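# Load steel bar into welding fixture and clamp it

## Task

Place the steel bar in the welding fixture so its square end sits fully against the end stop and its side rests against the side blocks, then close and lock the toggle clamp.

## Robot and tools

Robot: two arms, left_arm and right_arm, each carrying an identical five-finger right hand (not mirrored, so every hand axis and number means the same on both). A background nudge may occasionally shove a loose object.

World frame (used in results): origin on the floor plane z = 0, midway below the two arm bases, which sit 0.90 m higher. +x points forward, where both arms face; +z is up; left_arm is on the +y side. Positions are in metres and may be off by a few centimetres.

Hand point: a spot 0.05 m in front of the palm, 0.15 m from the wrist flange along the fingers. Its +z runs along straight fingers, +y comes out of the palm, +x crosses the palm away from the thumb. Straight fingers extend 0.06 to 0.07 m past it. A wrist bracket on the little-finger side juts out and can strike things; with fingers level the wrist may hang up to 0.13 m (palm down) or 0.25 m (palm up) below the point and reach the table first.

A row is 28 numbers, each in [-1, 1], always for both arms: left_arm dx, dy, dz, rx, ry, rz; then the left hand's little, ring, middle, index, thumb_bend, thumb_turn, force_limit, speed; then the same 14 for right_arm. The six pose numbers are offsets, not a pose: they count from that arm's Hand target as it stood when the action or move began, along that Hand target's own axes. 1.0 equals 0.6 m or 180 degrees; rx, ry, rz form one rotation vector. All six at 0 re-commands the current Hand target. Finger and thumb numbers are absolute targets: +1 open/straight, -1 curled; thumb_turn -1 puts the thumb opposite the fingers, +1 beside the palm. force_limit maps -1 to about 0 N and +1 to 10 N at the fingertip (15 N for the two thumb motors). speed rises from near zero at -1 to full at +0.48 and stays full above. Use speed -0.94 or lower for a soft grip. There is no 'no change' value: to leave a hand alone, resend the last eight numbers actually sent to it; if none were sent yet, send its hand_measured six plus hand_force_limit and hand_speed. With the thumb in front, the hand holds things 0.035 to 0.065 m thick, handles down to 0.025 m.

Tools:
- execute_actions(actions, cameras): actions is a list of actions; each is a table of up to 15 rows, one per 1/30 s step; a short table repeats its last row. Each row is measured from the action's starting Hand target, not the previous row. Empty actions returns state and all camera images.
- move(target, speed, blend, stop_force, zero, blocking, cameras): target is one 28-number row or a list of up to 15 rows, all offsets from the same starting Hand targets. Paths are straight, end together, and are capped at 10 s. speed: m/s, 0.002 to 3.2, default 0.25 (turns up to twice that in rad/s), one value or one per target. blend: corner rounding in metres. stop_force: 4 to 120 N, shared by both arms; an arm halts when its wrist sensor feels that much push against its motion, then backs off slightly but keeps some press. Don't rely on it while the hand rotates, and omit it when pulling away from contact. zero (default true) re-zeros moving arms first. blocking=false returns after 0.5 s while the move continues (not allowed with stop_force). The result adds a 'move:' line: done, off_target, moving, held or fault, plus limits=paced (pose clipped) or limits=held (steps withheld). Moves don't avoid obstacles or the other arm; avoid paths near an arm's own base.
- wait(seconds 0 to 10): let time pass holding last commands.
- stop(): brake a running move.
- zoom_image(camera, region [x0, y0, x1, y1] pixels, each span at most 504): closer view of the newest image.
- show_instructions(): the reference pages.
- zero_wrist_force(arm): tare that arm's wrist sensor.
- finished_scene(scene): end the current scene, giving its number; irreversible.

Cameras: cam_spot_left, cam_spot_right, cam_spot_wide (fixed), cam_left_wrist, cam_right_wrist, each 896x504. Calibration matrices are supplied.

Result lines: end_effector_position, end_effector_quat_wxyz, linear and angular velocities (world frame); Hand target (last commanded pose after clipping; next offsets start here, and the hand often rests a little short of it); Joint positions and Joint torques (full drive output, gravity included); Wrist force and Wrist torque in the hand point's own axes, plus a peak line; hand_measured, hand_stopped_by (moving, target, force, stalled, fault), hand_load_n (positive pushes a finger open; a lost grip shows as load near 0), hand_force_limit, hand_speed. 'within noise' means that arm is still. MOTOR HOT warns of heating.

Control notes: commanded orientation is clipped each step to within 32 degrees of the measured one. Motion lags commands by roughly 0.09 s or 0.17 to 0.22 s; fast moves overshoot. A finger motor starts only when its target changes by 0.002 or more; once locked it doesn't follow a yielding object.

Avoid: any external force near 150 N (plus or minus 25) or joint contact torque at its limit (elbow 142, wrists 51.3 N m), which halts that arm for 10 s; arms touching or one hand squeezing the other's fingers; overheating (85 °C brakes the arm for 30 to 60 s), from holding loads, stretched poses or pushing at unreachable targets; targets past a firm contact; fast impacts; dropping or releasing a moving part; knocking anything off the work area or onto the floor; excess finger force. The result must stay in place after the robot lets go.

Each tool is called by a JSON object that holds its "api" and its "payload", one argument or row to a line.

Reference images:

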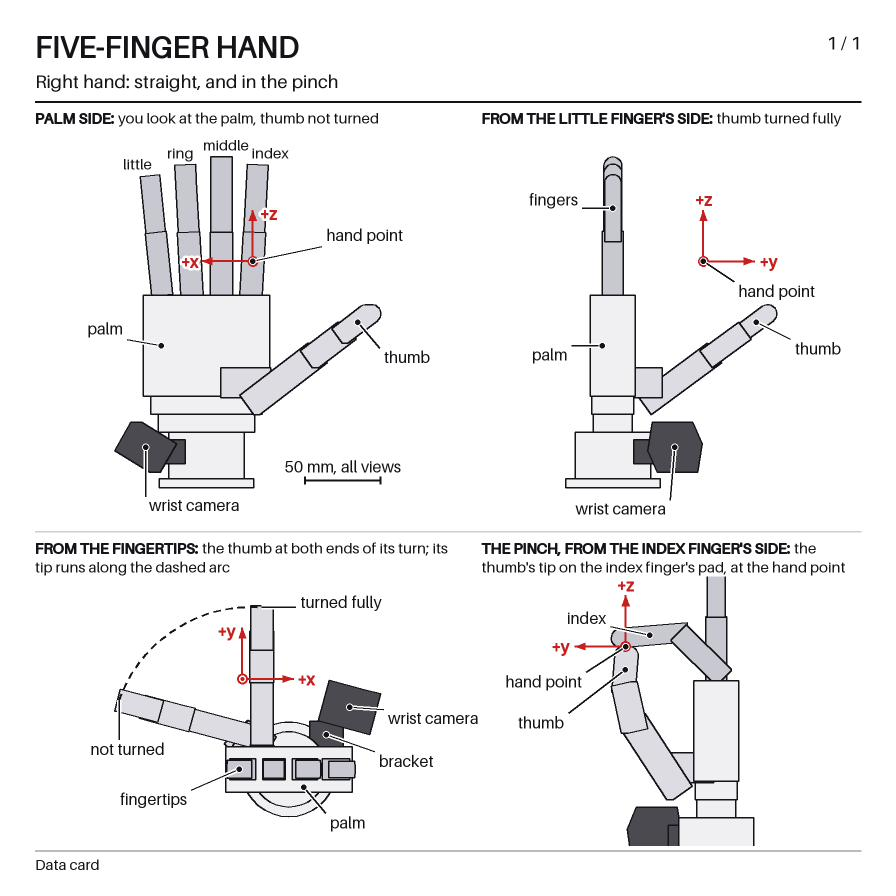

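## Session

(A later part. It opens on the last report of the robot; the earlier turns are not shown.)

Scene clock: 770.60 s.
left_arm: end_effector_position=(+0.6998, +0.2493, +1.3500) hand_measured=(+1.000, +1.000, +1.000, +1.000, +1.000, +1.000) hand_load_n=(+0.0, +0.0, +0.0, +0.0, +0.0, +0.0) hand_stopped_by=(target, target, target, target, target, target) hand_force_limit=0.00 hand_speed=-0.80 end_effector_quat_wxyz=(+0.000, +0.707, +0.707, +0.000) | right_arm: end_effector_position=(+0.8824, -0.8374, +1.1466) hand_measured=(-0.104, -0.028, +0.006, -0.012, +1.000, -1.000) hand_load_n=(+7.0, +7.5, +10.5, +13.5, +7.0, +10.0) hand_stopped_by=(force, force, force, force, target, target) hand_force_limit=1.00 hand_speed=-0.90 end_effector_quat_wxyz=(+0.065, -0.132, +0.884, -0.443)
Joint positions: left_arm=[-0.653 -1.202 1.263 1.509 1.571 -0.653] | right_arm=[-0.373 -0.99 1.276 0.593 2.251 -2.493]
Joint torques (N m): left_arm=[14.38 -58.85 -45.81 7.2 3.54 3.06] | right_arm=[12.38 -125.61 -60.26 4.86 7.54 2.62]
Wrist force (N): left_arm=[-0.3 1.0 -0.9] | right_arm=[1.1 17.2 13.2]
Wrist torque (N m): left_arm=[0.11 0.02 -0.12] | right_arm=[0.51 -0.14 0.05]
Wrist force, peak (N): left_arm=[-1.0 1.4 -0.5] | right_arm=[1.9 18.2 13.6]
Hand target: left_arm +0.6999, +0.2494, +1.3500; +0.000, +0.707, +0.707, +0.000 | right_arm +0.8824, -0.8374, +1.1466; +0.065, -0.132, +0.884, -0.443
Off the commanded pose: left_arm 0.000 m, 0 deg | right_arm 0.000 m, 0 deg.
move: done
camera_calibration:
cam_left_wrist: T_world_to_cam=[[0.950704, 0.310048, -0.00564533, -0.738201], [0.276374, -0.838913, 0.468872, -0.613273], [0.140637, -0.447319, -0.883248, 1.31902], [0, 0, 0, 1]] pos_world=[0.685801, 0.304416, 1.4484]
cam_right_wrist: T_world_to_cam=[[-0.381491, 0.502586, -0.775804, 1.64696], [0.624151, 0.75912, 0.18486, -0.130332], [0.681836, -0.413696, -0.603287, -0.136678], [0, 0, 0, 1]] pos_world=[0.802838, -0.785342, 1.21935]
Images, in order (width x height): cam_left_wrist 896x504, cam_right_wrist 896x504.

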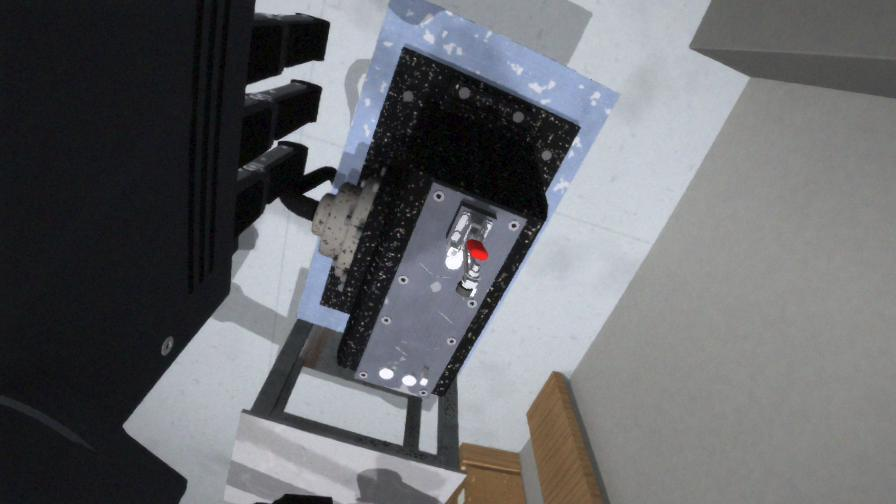

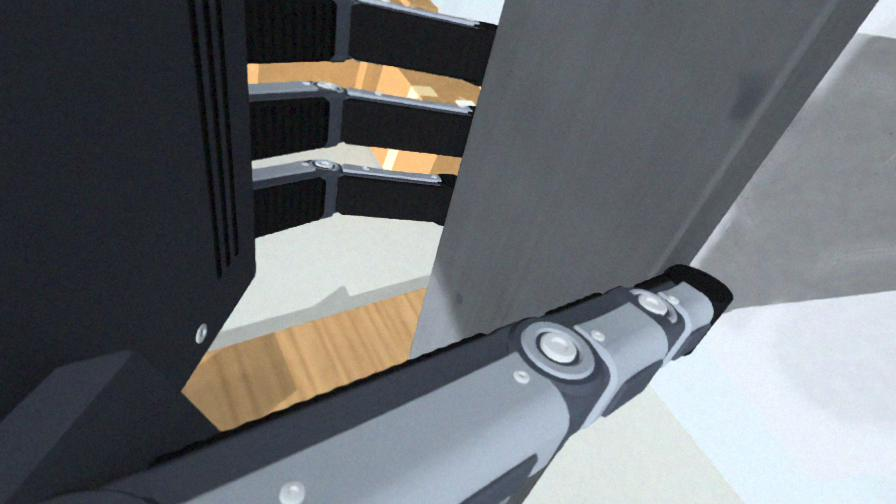

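{"api": "move", "payload": {
  "target": [0,0,0,0,0,0,1,1,1,1,1,1,0.0,-0.8,-0.1123,0.3923,-0.6157,0,-0.1778,-0.1333,-0.45,-0.45,-0.45,-0.45,1,-1,1,-0.9],
  "speed": 0.2,
  "cameras": ["cam_left_wrist","cam_right_wrist"]
}}

Scene clock: 836.37 s.
left_arm: end_effector_position=(+0.6999, +0.2494, +1.3500) hand_measured=(+1.000, +1.000, +1.000, +1.000, +1.000, +1.000) hand_load_n=(+0.0, +0.0, +0.0, +0.0, +0.0, +0.0) hand_stopped_by=(target, target, target, target, target, target) hand_force_limit=0.00 hand_speed=-0.80 end_effector_quat_wxyz=(+0.000, +0.707, +0.707, +0.000) | right_arm: end_effector_position=(+0.8197, -0.4003, +1.1795) hand_measured=(-0.104, -0.028, +0.006, -0.012, +1.000, -1.000) hand_load_n=(+7.0, +7.5, +10.5, +14.0, +7.0, +10.0) hand_stopped_by=(force, force, force, force, target, target) hand_force_limit=1.00 hand_speed=-0.90 end_effector_quat_wxyz=(+0.213, -0.426, +0.786, -0.394)
Joint positions: left_arm=[-0.653 -1.201 1.263 1.509 1.571 -0.653] | right_arm=[0.071 -1.224 1.547 0.432 2.076 -2.716]
Joint torques (N m): left_arm=[15.18 -59.13 -45.75 7.35 3.54 3.48] | right_arm=[13.09 -86.33 -60.37 2.5 -1.07 -2.04]
Wrist force (N): left_arm=[-0.4 0.9 -0.3] | right_arm=[1.3 17.3 12.9]
Wrist torque (N m): left_arm=[0.06 0.02 -0.13] | right_arm=[0.46 -0.21 0.21]
Wrist force, peak (N): left_arm=[-0.3 0.9 -1.2] | right_arm=[1.6 15.8 16.2]
Hand target: left_arm +0.6999, +0.2494, +1.3500; +0.000, +0.707, +0.707, +0.000 | right_arm +0.8196, -0.3999, +1.1794; +0.213, -0.427, +0.786, -0.393
Off the commanded pose: left_arm 0.000 m, 0 deg | right_arm 0.000 m, 0 deg.
move: done
camera_calibration:
cam_left_wrist: T_world_to_cam=[[0.950783, 0.309806, -0.00565233, -0.738266], [0.276156, -0.838957, 0.468923, -0.613211], [0.140533, -0.447405, -0.883221, 1.31906], [0, 0, 0, 1]] pos_world=[0.685901, 0.304417, 1.4484]
cam_right_wrist: T_world_to_cam=[[-0.615783, 0.140367, -0.775311, 1.47537], [-0.00912577, 0.982667, 0.185156, 0.179114], [0.787863, 0.121091, -0.603829, 0.234578], [0, 0, 0, 1]] pos_world=[0.725329, -0.411509, 1.25235]
Images, in order (width x height): cam_left_wrist 896x504, cam_right_wrist 896x504.

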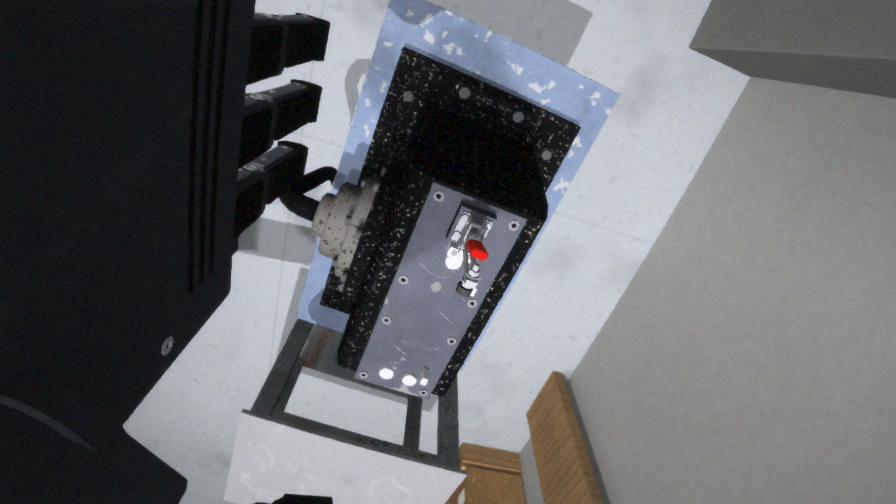

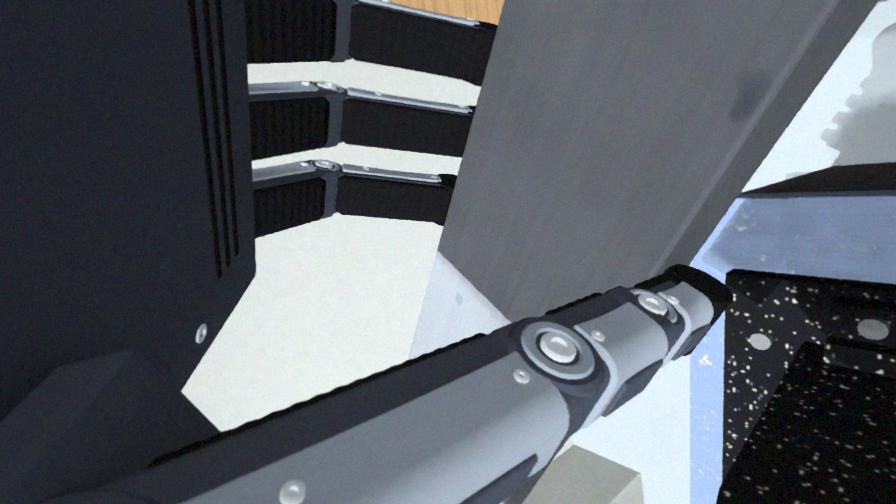

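{"api": "move", "payload": {
  "target": [0,0,0,0,0,0,1,1,1,1,1,1,0.0,-0.8,-0.4503,0.251,-0.2946,0,-0.1431,-0.1073,-0.45,-0.45,-0.45,-0.45,1,-1,1,-0.9],
  "speed": 0.2,
  "cameras": ["all"]
}}

{"api": "zoom_image", "payload": {
  "camera": "cam_left_wrist",
  "region": [300, 170, 560, 410]
}}

{"api": "zoom_image", "payload": {
  "camera": "cam_spot_right",
  "region": [270, 210, 430, 340]
}}

{"api": "zoom_image", "payload": {
  "camera": "cam_spot_left",
  "region": [350, 190, 480, 310]
}}

Scene clock: 851.80 s.
left_arm: end_effector_position=(+0.6999, +0.2494, +1.3500) hand_measured=(+1.000, +1.000, +1.000, +1.000, +1.000, +1.000) hand_load_n=(+0.0, +0.0, +0.0, +0.0, +0.0, +0.0) hand_stopped_by=(target, target, target, target, target, target) hand_force_limit=0.00 hand_speed=-0.80 end_effector_quat_wxyz=(+0.000, +0.707, +0.707, +0.000) | right_arm: end_effector_position=(+0.7728, -0.0474, +1.1646) hand_measured=(-0.104, -0.028, +0.006, -0.012, +1.000, -1.000) hand_load_n=(+7.0, +7.5, +11.0, +13.5, +7.0, +10.0) hand_stopped_by=(force, force, force, force, target, target) hand_force_limit=1.00 hand_speed=-0.90 end_effector_quat_wxyz=(-0.313, +0.628, -0.637, +0.319)
Joint positions: left_arm=[-0.653 -1.201 1.263 1.509 1.571 -0.653] | right_arm=[0.443 -1.113 1.406 0.404 1.933 -2.854]
Joint torques (N m): left_arm=[13.32 -59.52 -45.74 7.01 3.41 3.42] | right_arm=[14.81 -90.14 -60.75 2.67 -1.63 -1.42]
Wrist force (N): left_arm=[-0.3 0.8 -0.6] | right_arm=[1.1 16.9 13.0]
Wrist torque (N m): left_arm=[0.06 0.00 -0.12] | right_arm=[0.40 -0.16 0.20]
Wrist force, peak (N): left_arm=[0.0 1.3 -0.6] | right_arm=[1.6 18.0 13.1]
Hand target: left_arm +0.6999, +0.2494, +1.3500; +0.000, +0.707, +0.707, +0.000 | right_arm +0.7728, -0.0471, +1.1646; -0.313, +0.628, -0.637, +0.319
Off the commanded pose: left_arm 0.000 m, 0 deg | right_arm 0.000 m, 0 deg.
move: done
camera_calibration:
cam_left_wrist: T_world_to_cam=[[0.950783, 0.309806, -0.00565233, -0.738266], [0.276156, -0.838957, 0.468923, -0.613211], [0.140533, -0.447405, -0.883221, 1.31906], [0, 0, 0, 1]] pos_world=[0.685901, 0.304417, 1.4484]
cam_right_wrist: T_world_to_cam=[[-0.596603, -0.209201, -0.77479, 1.35341], [-0.531101, 0.8267, 0.185741, 0.229968], [0.601662, 0.522305, -0.604319, 0.383344], [0, 0, 0, 1]] pos_world=[0.698941, -0.107203, 1.23755]

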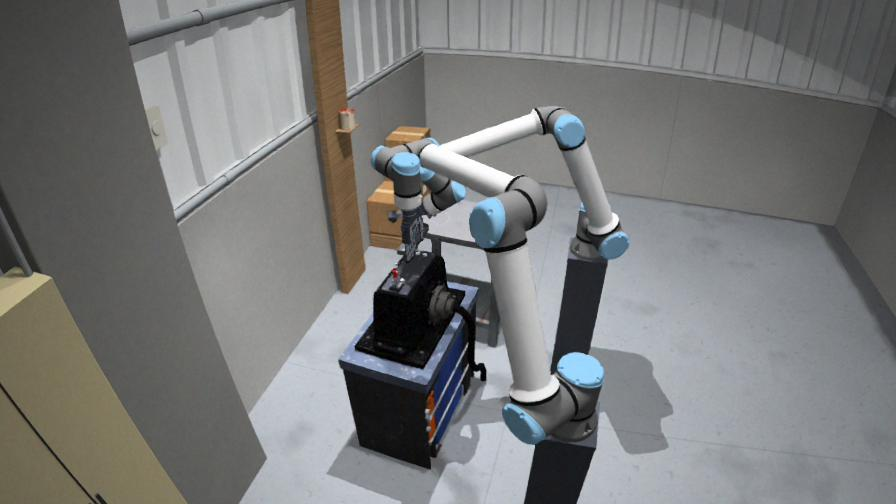

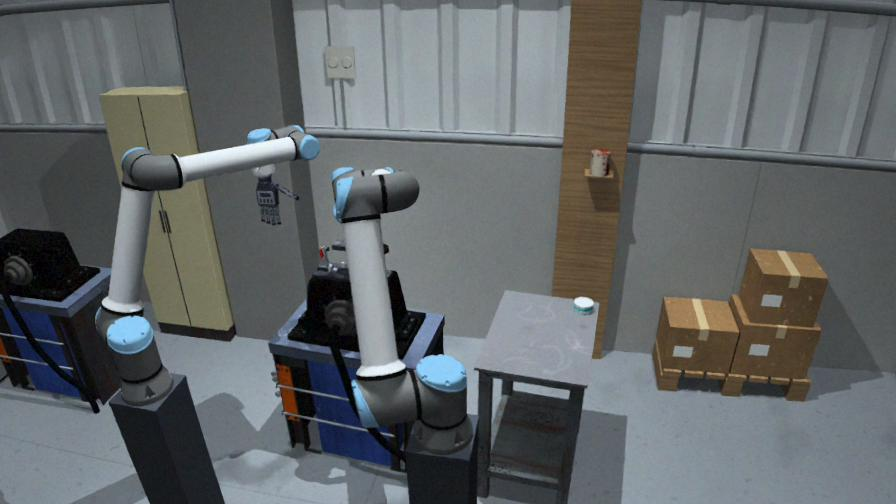

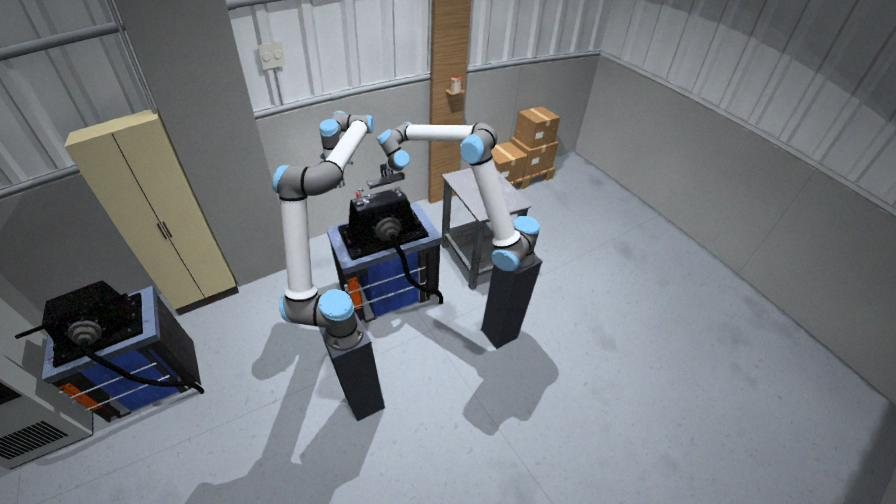

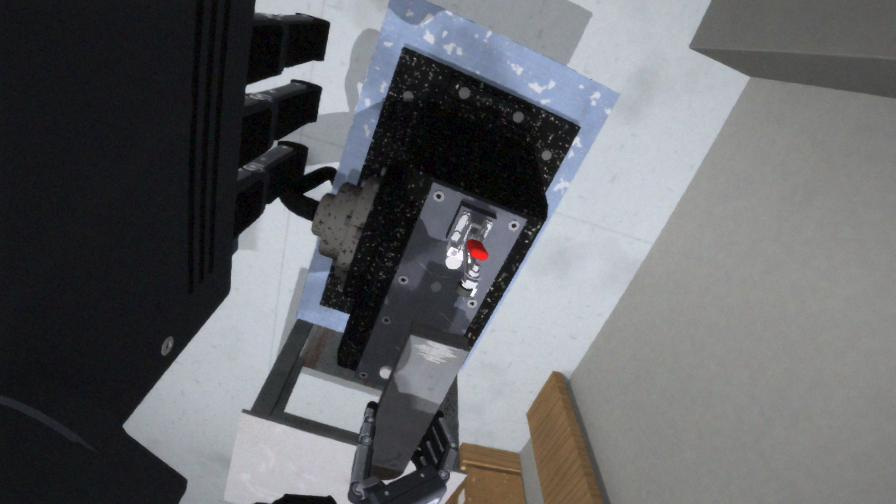

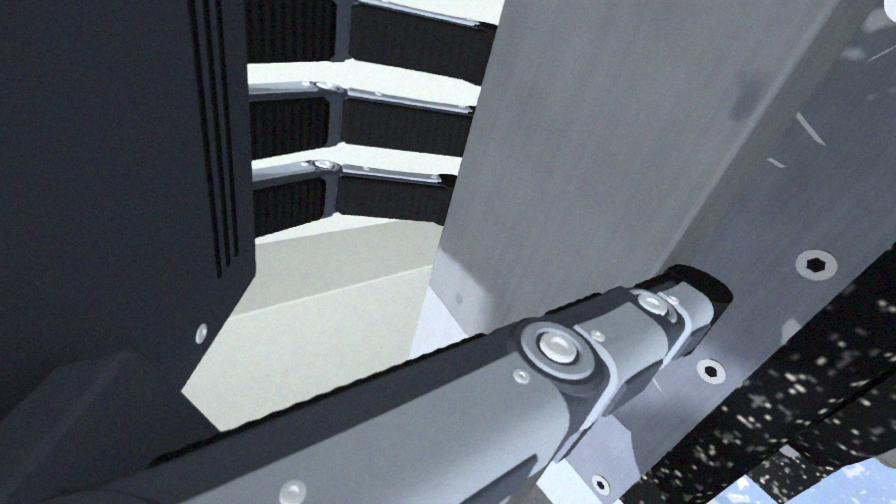

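Scaled by 1.938 from the camera's 896x504 image, which has a finer 1280x720 frame.

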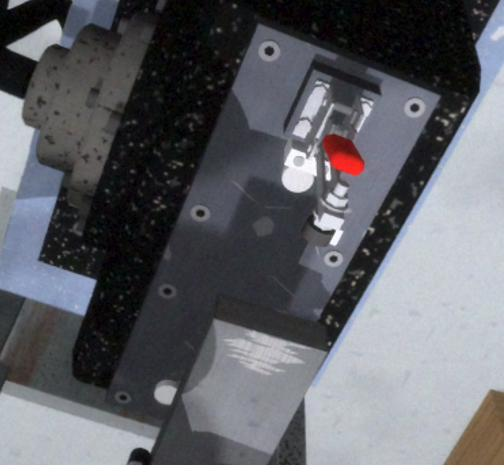

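Scaled by 3.150 from the camera's 896x504 image, which has a finer 1280x720 frame.

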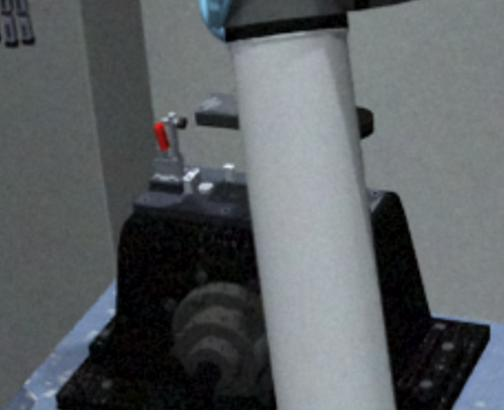

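Scaled by 3.877 from the camera's 896x504 image, which has a finer 1280x720 frame.

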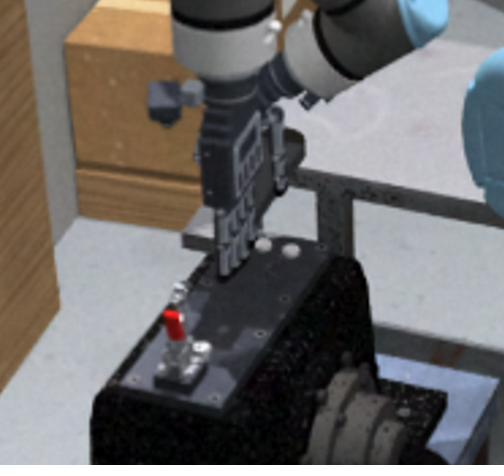

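{"api": "move", "payload": {
  "target": [0,0,0,0,0,0,1,1,1,1,1,1,0.0,-0.8,-0.0313,0.1128,0.0997,0,0.0067,0.005,-0.45,-0.45,-0.45,-0.45,1,-1,1,-0.9],
  "speed": 0.1,
  "cameras": ["cam_left_wrist","cam_right_wrist"]
}}

{"api": "zoom_image", "payload": {
  "camera": "cam_left_wrist",
  "region": [340, 210, 520, 420]
}}

Scene clock: 899.30 s.
left_arm: end_effector_position=(+0.6999, +0.2494, +1.3500) hand_measured=(+1.000, +1.000, +1.000, +1.000, +1.000, +1.000) hand_load_n=(+0.0, +0.0, +0.0, -0.5, +0.0, +0.5) hand_stopped_by=(target, target, target, target, target, target) hand_force_limit=0.00 hand_speed=-0.80 end_effector_quat_wxyz=(+0.000, +0.707, +0.707, +0.000) | right_arm: end_effector_position=(+0.7802, -0.0286, +1.0749) hand_measured=(-0.104, -0.028, +0.006, -0.012, +1.000, -1.000) hand_load_n=(+7.0, +8.0, +11.0, +14.0, +7.0, +10.5) hand_stopped_by=(force, force, force, force, target, target) hand_force_limit=1.00 hand_speed=-0.90 end_effector_quat_wxyz=(-0.309, +0.620, -0.645, +0.323)
Joint positions: left_arm=[-0.653 -1.201 1.263 1.509 1.571 -0.653] | right_arm=[0.467 -1.027 1.443 0.295 1.971 -2.82]
Joint torques (N m): left_arm=[13.58 -57.34 -45.75 7.33 3.37 3.49] | right_arm=[14 -96.44 -38.8 -4.12 5.26 2.44]
Wrist force (N): left_arm=[-0.5 0.7 -0.3] | right_arm=[1.4 17.2 12.9]
Wrist torque (N m): left_arm=[0.04 0.05 -0.14] | right_arm=[0.41 -0.26 0.01]
Wrist force, peak (N): left_arm=[-0.3 1.2 -0.8] | right_arm=[1.1 18.9 13.8]
Hand target: left_arm +0.6999, +0.2494, +1.3500; +0.000, +0.707, +0.707, +0.000 | right_arm +0.7803, -0.0285, +1.0745; -0.309, +0.620, -0.645, +0.323
Off the commanded pose: left_arm 0.000 m, 0 deg | right_arm 0.000 m, 0 deg.
move: done
camera_calibration:
cam_left_wrist: T_world_to_cam=[[0.950783, 0.309806, -0.00565233, -0.738266], [0.276156, -0.838957, 0.468923, -0.613211], [0.140533, -0.447405, -0.883221, 1.31906], [0, 0, 0, 1]] pos_world=[0.685901, 0.304417, 1.4484]
cam_right_wrist: T_world_to_cam=[[-0.601722, -0.193932, -0.774804, 1.29668], [-0.509809, 0.840013, 0.185669, 0.218908], [0.614838, 0.506723, -0.604323, 0.304017], [0, 0, 0, 1]] pos_world=[0.704921, -0.0864688, 1.14776]
Images, in order (width x height): cam_left_wrist 896x504, cam_right_wrist 896x504.

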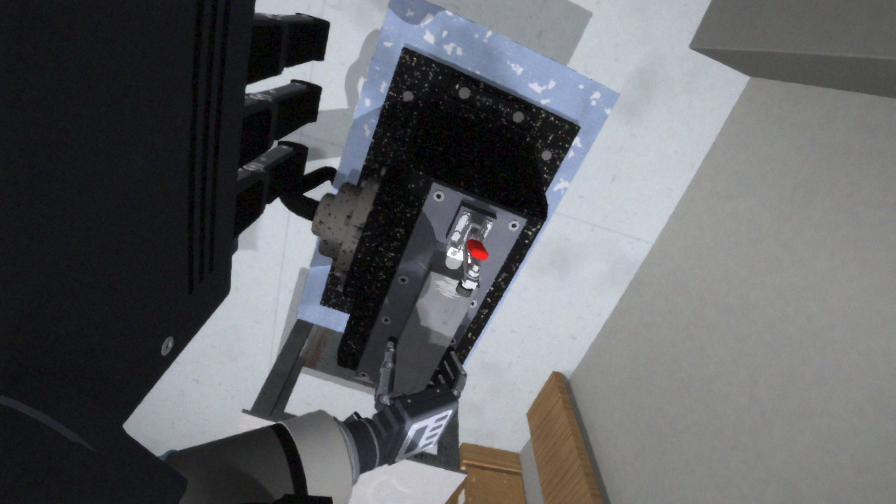

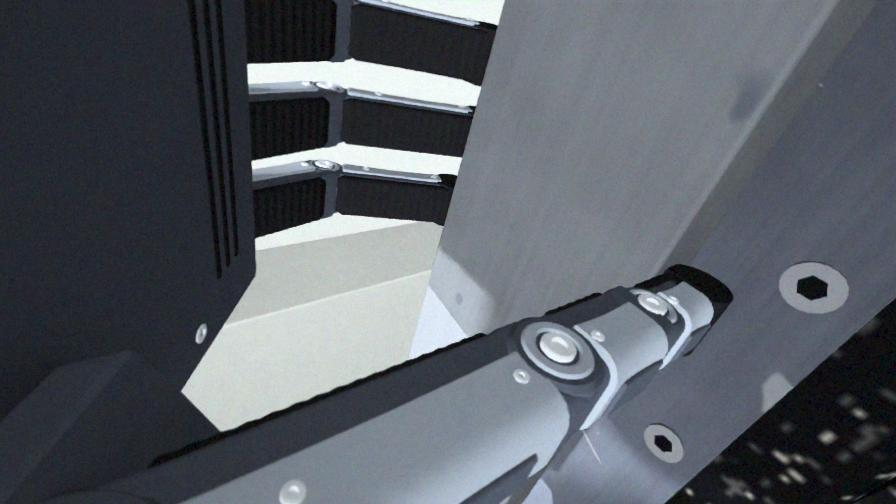

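Scaled by 2.400 from the camera's 896x504 image, which has a finer 1280x720 frame.

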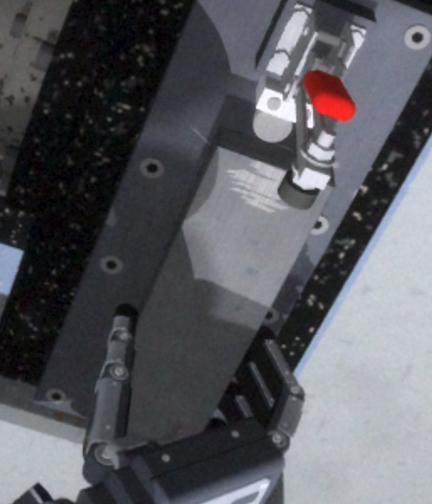

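{"api": "move", "payload": {
  "target": [0,0,0,0,0,0,1,1,1,1,1,1,0.0,-0.8,0,0.048,0.036,0,0,0,-0.45,-0.45,-0.45,-0.45,1,-1,1,-0.9],
  "speed": 0.02,
  "stop_force": 7,
  "cameras": ["cam_left_wrist","cam_right_wrist","cam_spot_right"]
}}

{"api": "zoom_image", "payload": {
  "camera": "cam_left_wrist",
  "region": [340, 210, 520, 420]
}}

{"api": "zoom_image", "payload": {
  "camera": "cam_spot_right",
  "region": [270, 210, 430, 340]
}}

Scene clock: 918.30 s.
left_arm: end_effector_position=(+0.6999, +0.2494, +1.3500) hand_measured=(+1.000, +1.000, +1.000, +1.000, +1.000, +1.000) hand_load_n=(+0.0, +0.0, +0.0, +0.0, +0.0, +0.0) hand_stopped_by=(target, target, target, target, target, target) hand_force_limit=0.00 hand_speed=-0.80 end_effector_quat_wxyz=(+0.000, +0.707, +0.707, +0.000) | right_arm: end_effector_position=(+0.7803, -0.0285, +1.0638) hand_measured=(-0.104, -0.028, +0.006, -0.012, +1.000, -1.000) hand_load_n=(+7.0, +7.5, +10.5, +13.0, +7.0, +10.0) hand_stopped_by=(force, force, force, force, target, target) hand_force_limit=1.00 hand_speed=-0.90 end_effector_quat_wxyz=(-0.309, +0.620, -0.645, +0.323)
Joint positions: left_arm=[-0.653 -1.201 1.263 1.509 1.571 -0.653] | right_arm=[0.467 -1.02 1.452 0.278 1.971 -2.82]
Joint torques (N m): left_arm=[14.27 -58.72 -46.15 7.15 3.22 3.44] | right_arm=[15.44 -111.6 -53 4.34 -0.82 1.75]
Wrist force (N): left_arm=[-0.3 0.9 -0.2] | right_arm=[0.8 8.8 7.5]
Wrist torque (N m): left_arm=[0.05 -0.01 -0.12] | right_arm=[0.58 -0.21 0.00]
Wrist force, peak (N): left_arm=[-0.5 1.0 -0.8] | right_arm=[1.4 17.5 12.9]
Hand target: left_arm +0.6999, +0.2494, +1.3500; +0.000, +0.707, +0.707, +0.000 | right_arm +0.7803, -0.0285, +1.0638; -0.309, +0.620, -0.645, +0.323 (not the last commanded pose)
Off the commanded pose: left_arm 0.000 m, 0 deg | right_arm 0.025 m, 0 deg.
move: contact (right_arm)
camera_calibration:
cam_left_wrist: T_world_to_cam=[[0.950783, 0.309806, -0.00565233, -0.738266], [0.276156, -0.838957, 0.468923, -0.613211], [0.140533, -0.447405, -0.883221, 1.31906], [0, 0, 0, 1]] pos_world=[0.685901, 0.304417, 1.4484]
cam_right_wrist: T_world_to_cam=[[-0.601767, -0.193794, -0.774803, 1.28814], [-0.509642, 0.840108, 0.185696, 0.220744], [0.614932, 0.506618, -0.604315, 0.297176], [0, 0, 0, 1]] pos_world=[0.70492, -0.0863686, 1.13666]
Images, in order (width x height): cam_spot_right 896x504, cam_left_wrist 896x504, cam_right_wrist 896x504.

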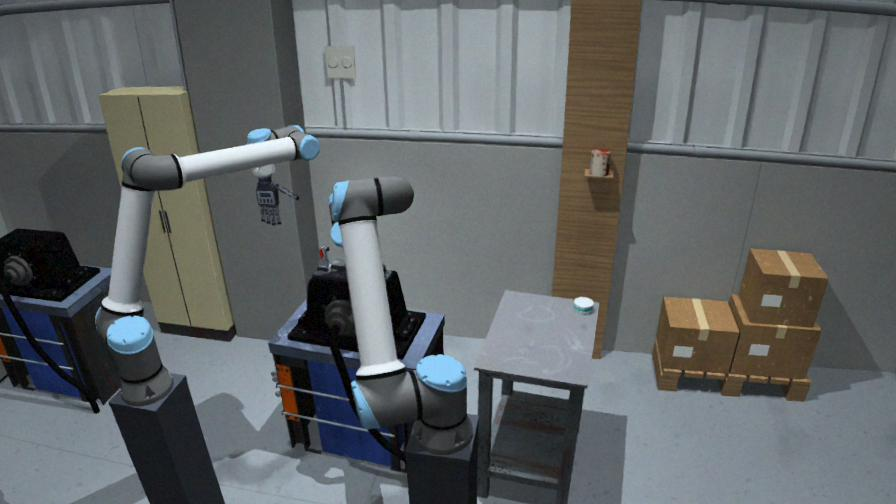

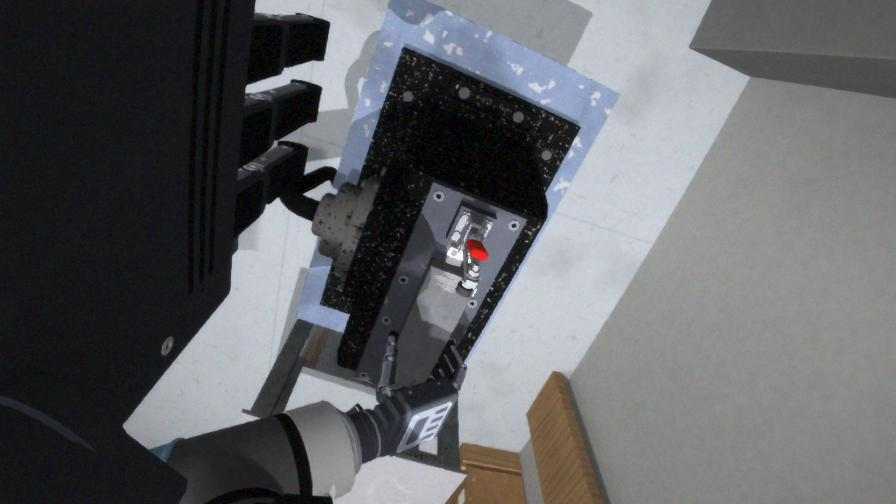

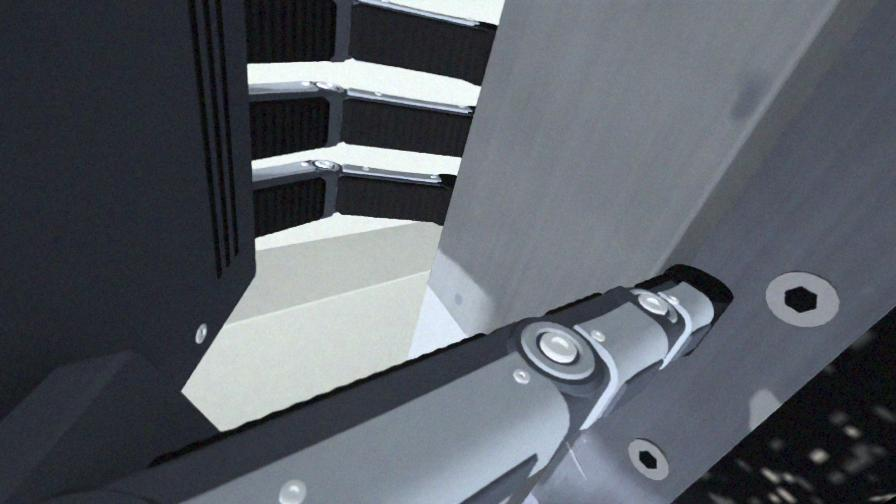

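Scaled by 2.400 from the camera's 896x504 image, which has a finer 1280x720 frame.

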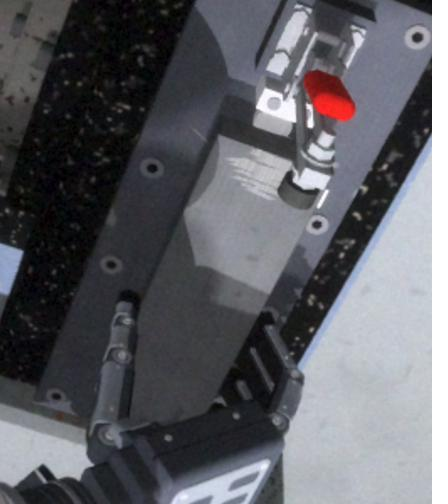

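Scaled by 3.150 from the camera's 896x504 image, which has a finer 1280x720 frame.

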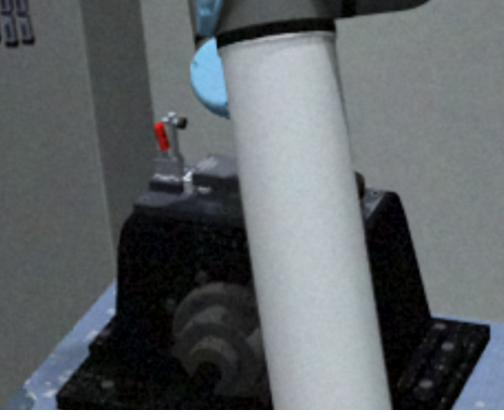

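{"api": "zoom_image", "payload": {
  "camera": "cam_spot_right",
  "region": [305, 235, 365, 290]
}}

{"api": "zoom_image", "payload": {
  "camera": "cam_left_wrist",
  "region": [400, 200, 500, 360]
}}

Scaled by 8.400 from the camera's 896x504 image, which has a finer 1280x720 frame.

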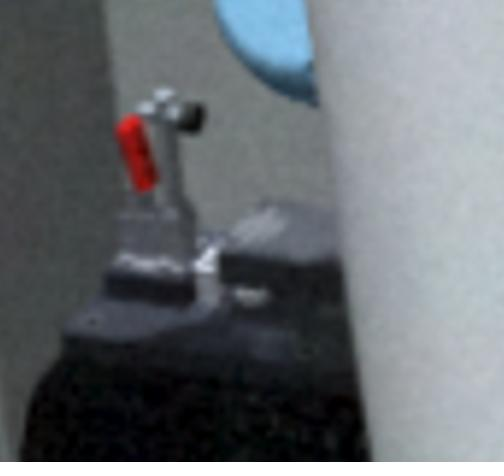

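Scaled by 3.150 from the camera's 896x504 image, which has a finer 1280x720 frame.

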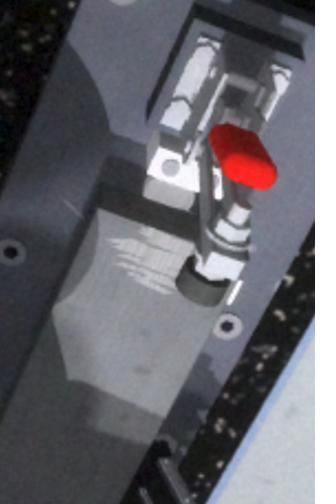

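{"api": "zoom_image", "payload": {
  "camera": "cam_left_wrist",
  "region": [370, 300, 490, 420]
}}

{"api": "zoom_image", "payload": {
  "camera": "cam_spot_left",
  "region": [360, 210, 460, 310]
}}

Scaled by 4.200 from the camera's 896x504 image, which has a finer 1280x720 frame.

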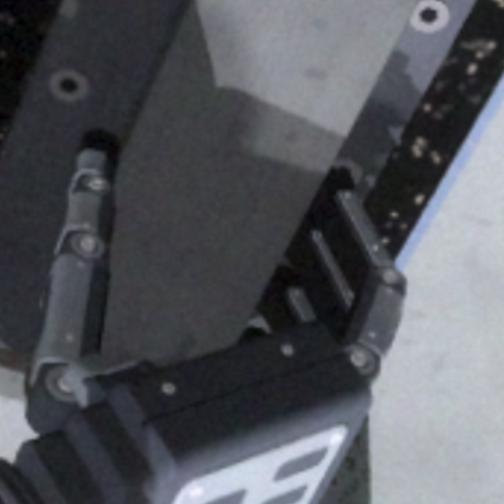

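This scene's latest camera images include none from cam_spot_left. They are from: cam_spot_right, cam_left_wrist, cam_right_wrist. cam_spot_left's image comes with the result of a call that names it in "cameras".

{"api": "move", "payload": {
  "target": [
    [0,0,0,0,0,0,1,1,1,1,1,1,0.0,-0.8,0,-0.0107,-0.008,0,0,0,-0.45,-0.45,-0.45,-0.45,1,-1,1,-0.9],
    [0,0,0,0,0,0,1,1,1,1,1,1,0.0,-0.8,-0.0007,0.0013,-0.024,0,0,0,-0.45,-0.45,-0.45,-0.45,1,-1,1,-0.9]
  ],
  "speed": 0.05,
  "cameras": ["cam_left_wrist"]
}}

{"api": "move", "payload": {
  "target": [0,0,0,0,0,0,1,1,1,1,1,1,0.0,-0.8,0,0.04,0.03,0,0,0,-0.45,-0.45,-0.45,-0.45,1,-1,1,-0.9],
  "speed": 0.02,
  "stop_force": 7,
  "cameras": ["cam_left_wrist","cam_right_wrist","cam_spot_right"]
}}

{"api": "zoom_image", "payload": {
  "camera": "cam_left_wrist",
  "region": [370, 220, 500, 390]
}}

{"api": "zoom_image", "payload": {
  "camera": "cam_spot_right",
  "region": [305, 235, 365, 290]
}}

Scene clock: 1121.50 s.
left_arm: end_effector_position=(+0.6999, +0.2494, +1.3500) hand_measured=(+1.000, +1.000, +1.000, +1.000, +1.000, +1.000) hand_load_n=(+0.0, +0.0, +0.0, +0.0, -0.5, +0.0) hand_stopped_by=(target, target, target, target, target, target) hand_force_limit=0.00 hand_speed=-0.80 end_effector_quat_wxyz=(+0.000, +0.707, +0.707, +0.000) | right_arm: end_effector_position=(+0.7685, -0.0276, +1.0718) hand_measured=(-0.104, -0.028, +0.006, -0.012, +1.000, -1.000) hand_load_n=(+7.0, +7.5, +9.5, +14.5, +6.5, +9.5) hand_stopped_by=(force, force, force, force, target, target) hand_force_limit=1.00 hand_speed=-0.90 end_effector_quat_wxyz=(-0.309, +0.620, -0.645, +0.323)
Joint positions: left_arm=[-0.653 -1.201 1.263 1.509 1.571 -0.653] | right_arm=[0.475 -1.038 1.466 0.284 1.977 -2.814]
Joint torques (N m): left_arm=[14.08 -59.96 -45.69 7.09 3.1 3.51] | right_arm=[15.42 -118.95 -39.49 -4.39 6.29 1.9]
Wrist force (N): left_arm=[-0.6 0.8 -0.4] | right_arm=[1.3 17.1 12.4]
Wrist torque (N m): left_arm=[0.05 0.04 -0.14] | right_arm=[0.42 -0.21 0.02]
Wrist force, peak (N): left_arm=[-0.3 1.0 -0.9] | right_arm=[1.9 17.9 13.0]
Hand target: left_arm +0.6999, +0.2494, +1.3500; +0.000, +0.707, +0.707, +0.000 | right_arm +0.7683, -0.0276, +1.0718; -0.309, +0.620, -0.645, +0.323
Off the commanded pose: left_arm 0.000 m, 0 deg | right_arm 0.000 m, 0 deg.
move: done
camera_calibration:
cam_left_wrist: T_world_to_cam=[[0.950783, 0.309806, -0.00565233, -0.738266], [0.276156, -0.838957, 0.468923, -0.613211], [0.140533, -0.447405, -0.883221, 1.31906], [0, 0, 0, 1]] pos_world=[0.685901, 0.304417, 1.4484]
Images, in order (width x height): cam_left_wrist 896x504.

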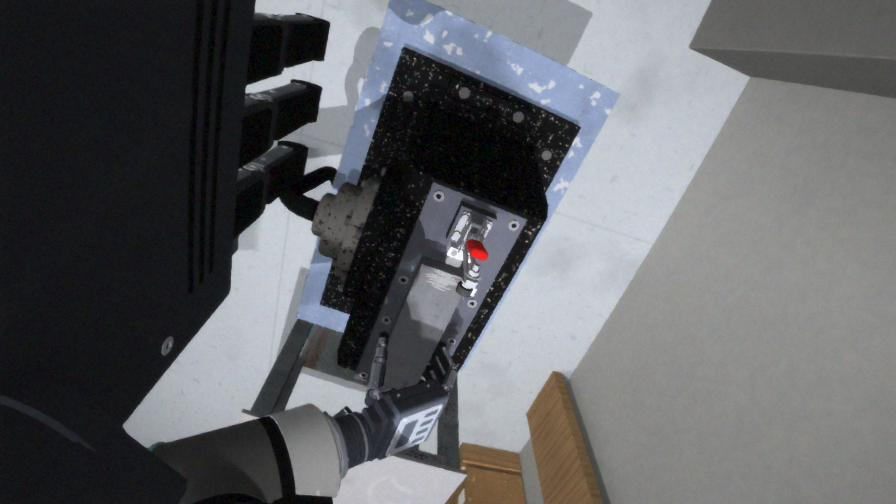

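Scene clock: 1124.03 s.
left_arm: end_effector_position=(+0.6999, +0.2494, +1.3500) hand_measured=(+1.000, +1.000, +1.000, +1.000, +1.000, +1.000) hand_load_n=(-0.5, +0.0, +0.0, +0.0, +0.0, +0.0) hand_stopped_by=(target, target, target, target, target, target) hand_force_limit=0.00 hand_speed=-0.80 end_effector_quat_wxyz=(+0.000, +0.707, +0.707, +0.000) | right_arm: end_effector_position=(+0.7683, -0.0276, +1.0503) hand_measured=(-0.104, -0.028, +0.006, -0.012, +1.000, -1.000) hand_load_n=(+0.0, +11.0, +10.5, +13.5, +6.5, +6.0) hand_stopped_by=(force, force, force, force, target, target) hand_force_limit=1.00 hand_speed=-0.90 end_effector_quat_wxyz=(-0.309, +0.619, -0.645, +0.323)
Joint positions: left_arm=[-0.653 -1.201 1.263 1.509 1.571 -0.653] | right_arm=[0.475 -1.023 1.484 0.252 1.978 -2.814]
Joint torques (N m): left_arm=[13.13 -57.97 -45.39 6.91 3.04 3.25] | right_arm=[14.1 -114.28 -51.76 4.98 -1.41 1.26]
Wrist force (N): left_arm=[-0.1 0.8 -0.4] | right_arm=[-0.5 10.4 10.1]
Wrist torque (N m): left_arm=[0.06 -0.01 -0.11] | right_arm=[0.53 -0.33 0.28]
Wrist force, peak (N): left_arm=[-0.6 1.2 -0.2] | right_arm=[1.1 17.3 12.6]
Hand target: left_arm +0.6999, +0.2494, +1.3500; +0.000, +0.707, +0.707, +0.000 | right_arm +0.7683, -0.0276, +1.0503; -0.309, +0.619, -0.645, +0.323 (not the last commanded pose)
Off the commanded pose: left_arm 0.000 m, 0 deg | right_arm 0.008 m, 0 deg.
move: contact (right_arm)
camera_calibration:
cam_left_wrist: T_world_to_cam=[[0.950783, 0.309806, -0.00565233, -0.738266], [0.276156, -0.838957, 0.468923, -0.613211], [0.140533, -0.447405, -0.883221, 1.31906], [0, 0, 0, 1]] pos_world=[0.685901, 0.304417, 1.4484]
cam_right_wrist: T_world_to_cam=[[-0.601767, -0.193794, -0.774803, 1.27064], [-0.509642, 0.840108, 0.185696, 0.216379], [0.614932, 0.506618, -0.604315, 0.295941], [0, 0, 0, 1]] pos_world=[0.69292, -0.0854686, 1.12316]
Images, in order (width x height): cam_spot_right 896x504, cam_left_wrist 896x504, cam_right_wrist 896x504.

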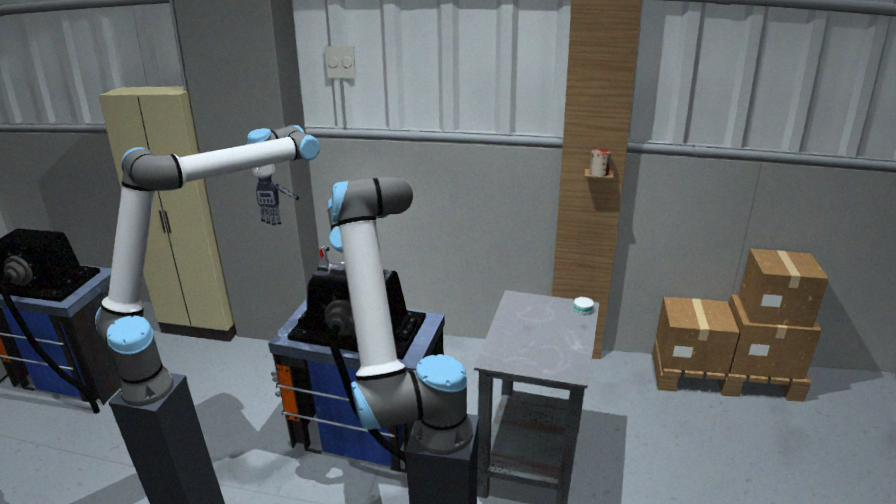

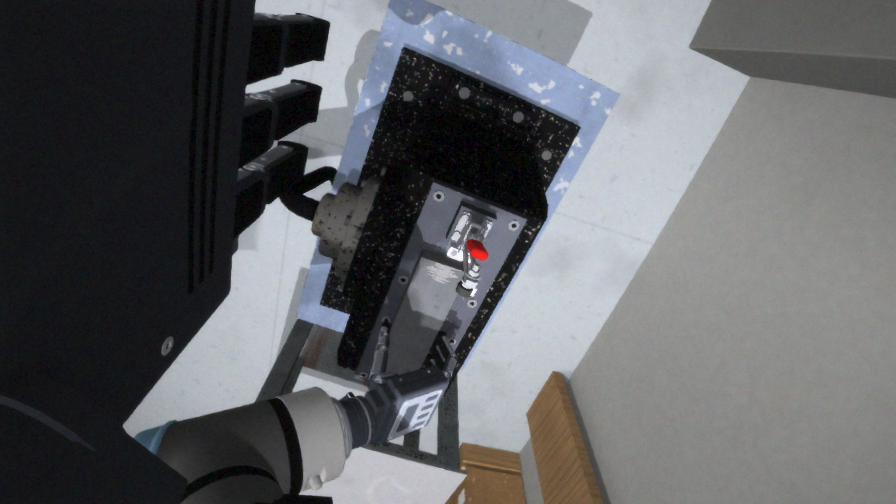

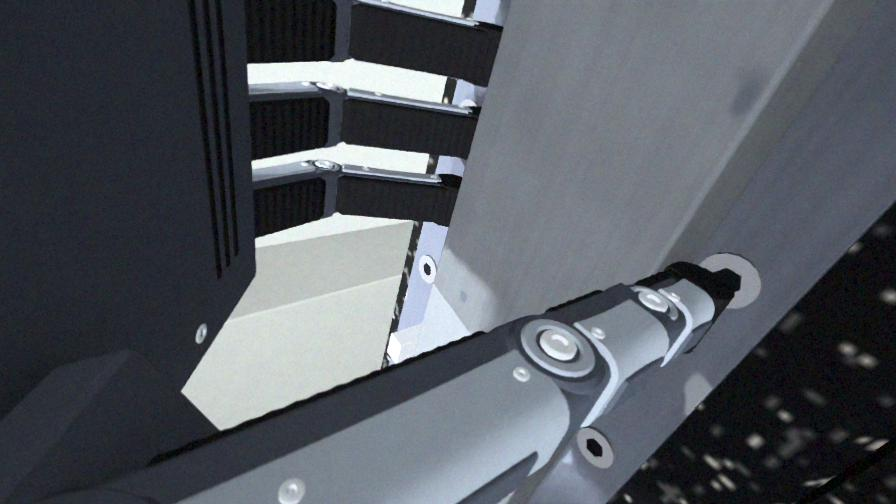

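Scaled by 2.965 from the camera's 896x504 image, which has a finer 1280x720 frame.

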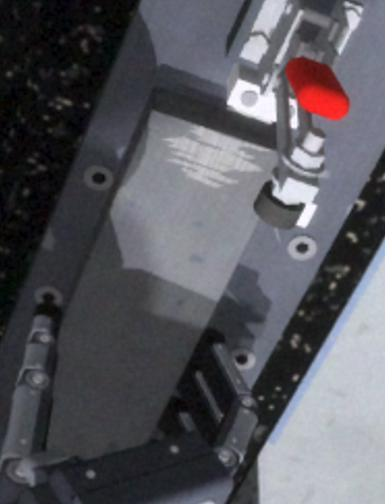

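Scaled by 8.400 from the camera's 896x504 image, which has a finer 1280x720 frame.

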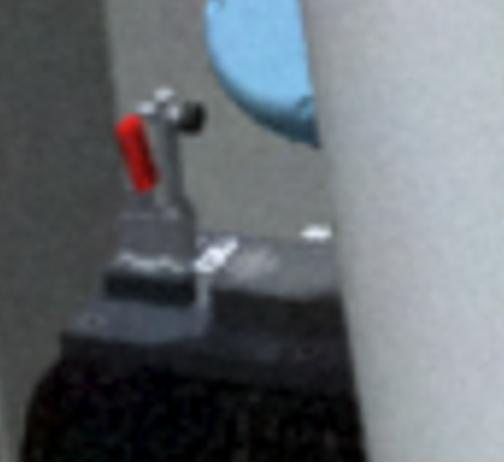

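{"api": "move", "payload": {
  "target": [0,0,0,0,0,0,1,1,1,1,1,1,0.0,-0.8,0,0.004,0.003,0,0,0,-0.45,-0.45,-0.45,-0.45,1,-1,1,-0.9],
  "speed": 0.01,
  "stop_force": 10
}}

Scene clock: 1138.27 s.
left_arm: end_effector_position=(+0.6999, +0.2494, +1.3500) hand_measured=(+1.000, +1.000, +1.000, +1.000, +1.000, +1.000) hand_load_n=(+0.0, +0.0, +0.0, +0.0, +0.0, +0.0) hand_stopped_by=(target, target, target, target, target, target) hand_force_limit=0.00 hand_speed=-0.80 end_effector_quat_wxyz=(+0.000, +0.707, +0.707, +0.000) | right_arm: end_effector_position=(+0.7684, -0.0276, +1.0498) hand_measured=(-0.104, -0.028, +0.006, -0.012, +1.000, -1.000) hand_load_n=(+0.0, +8.5, +8.5, +11.5, +7.0, +6.0) hand_stopped_by=(force, force, force, force, target, target) hand_force_limit=1.00 hand_speed=-0.90 end_effector_quat_wxyz=(-0.309, +0.619, -0.645, +0.323)
Joint positions: left_arm=[-0.653 -1.201 1.263 1.509 1.571 -0.653] | right_arm=[0.475 -1.023 1.484 0.251 1.978 -2.814]
Joint torques (N m): left_arm=[13.5 -58.72 -46.02 7.13 3.24 3.07] | right_arm=[10.61 -101.51 -47.37 3.03 -2.01 1.59]
Wrist force (N): left_arm=[-0.2 1.1 -0.2] | right_arm=[4.1 2.6 -3.0]
Wrist torque (N m): left_arm=[0.09 0.00 -0.11] | right_arm=[0.48 -0.06 0.08]
Wrist force, peak (N): left_arm=[-0.3 1.3 -0.5] | right_arm=[0.8 11.9 9.5]
Hand target: left_arm +0.6999, +0.2494, +1.3500; +0.000, +0.707, +0.707, +0.000 | right_arm +0.7684, -0.0276, +1.0498; -0.309, +0.619, -0.645, +0.323 (not the last commanded pose)
Off the commanded pose: left_arm 0.000 m, 0 deg | right_arm 0.003 m, 0 deg.
move: contact (right_arm)


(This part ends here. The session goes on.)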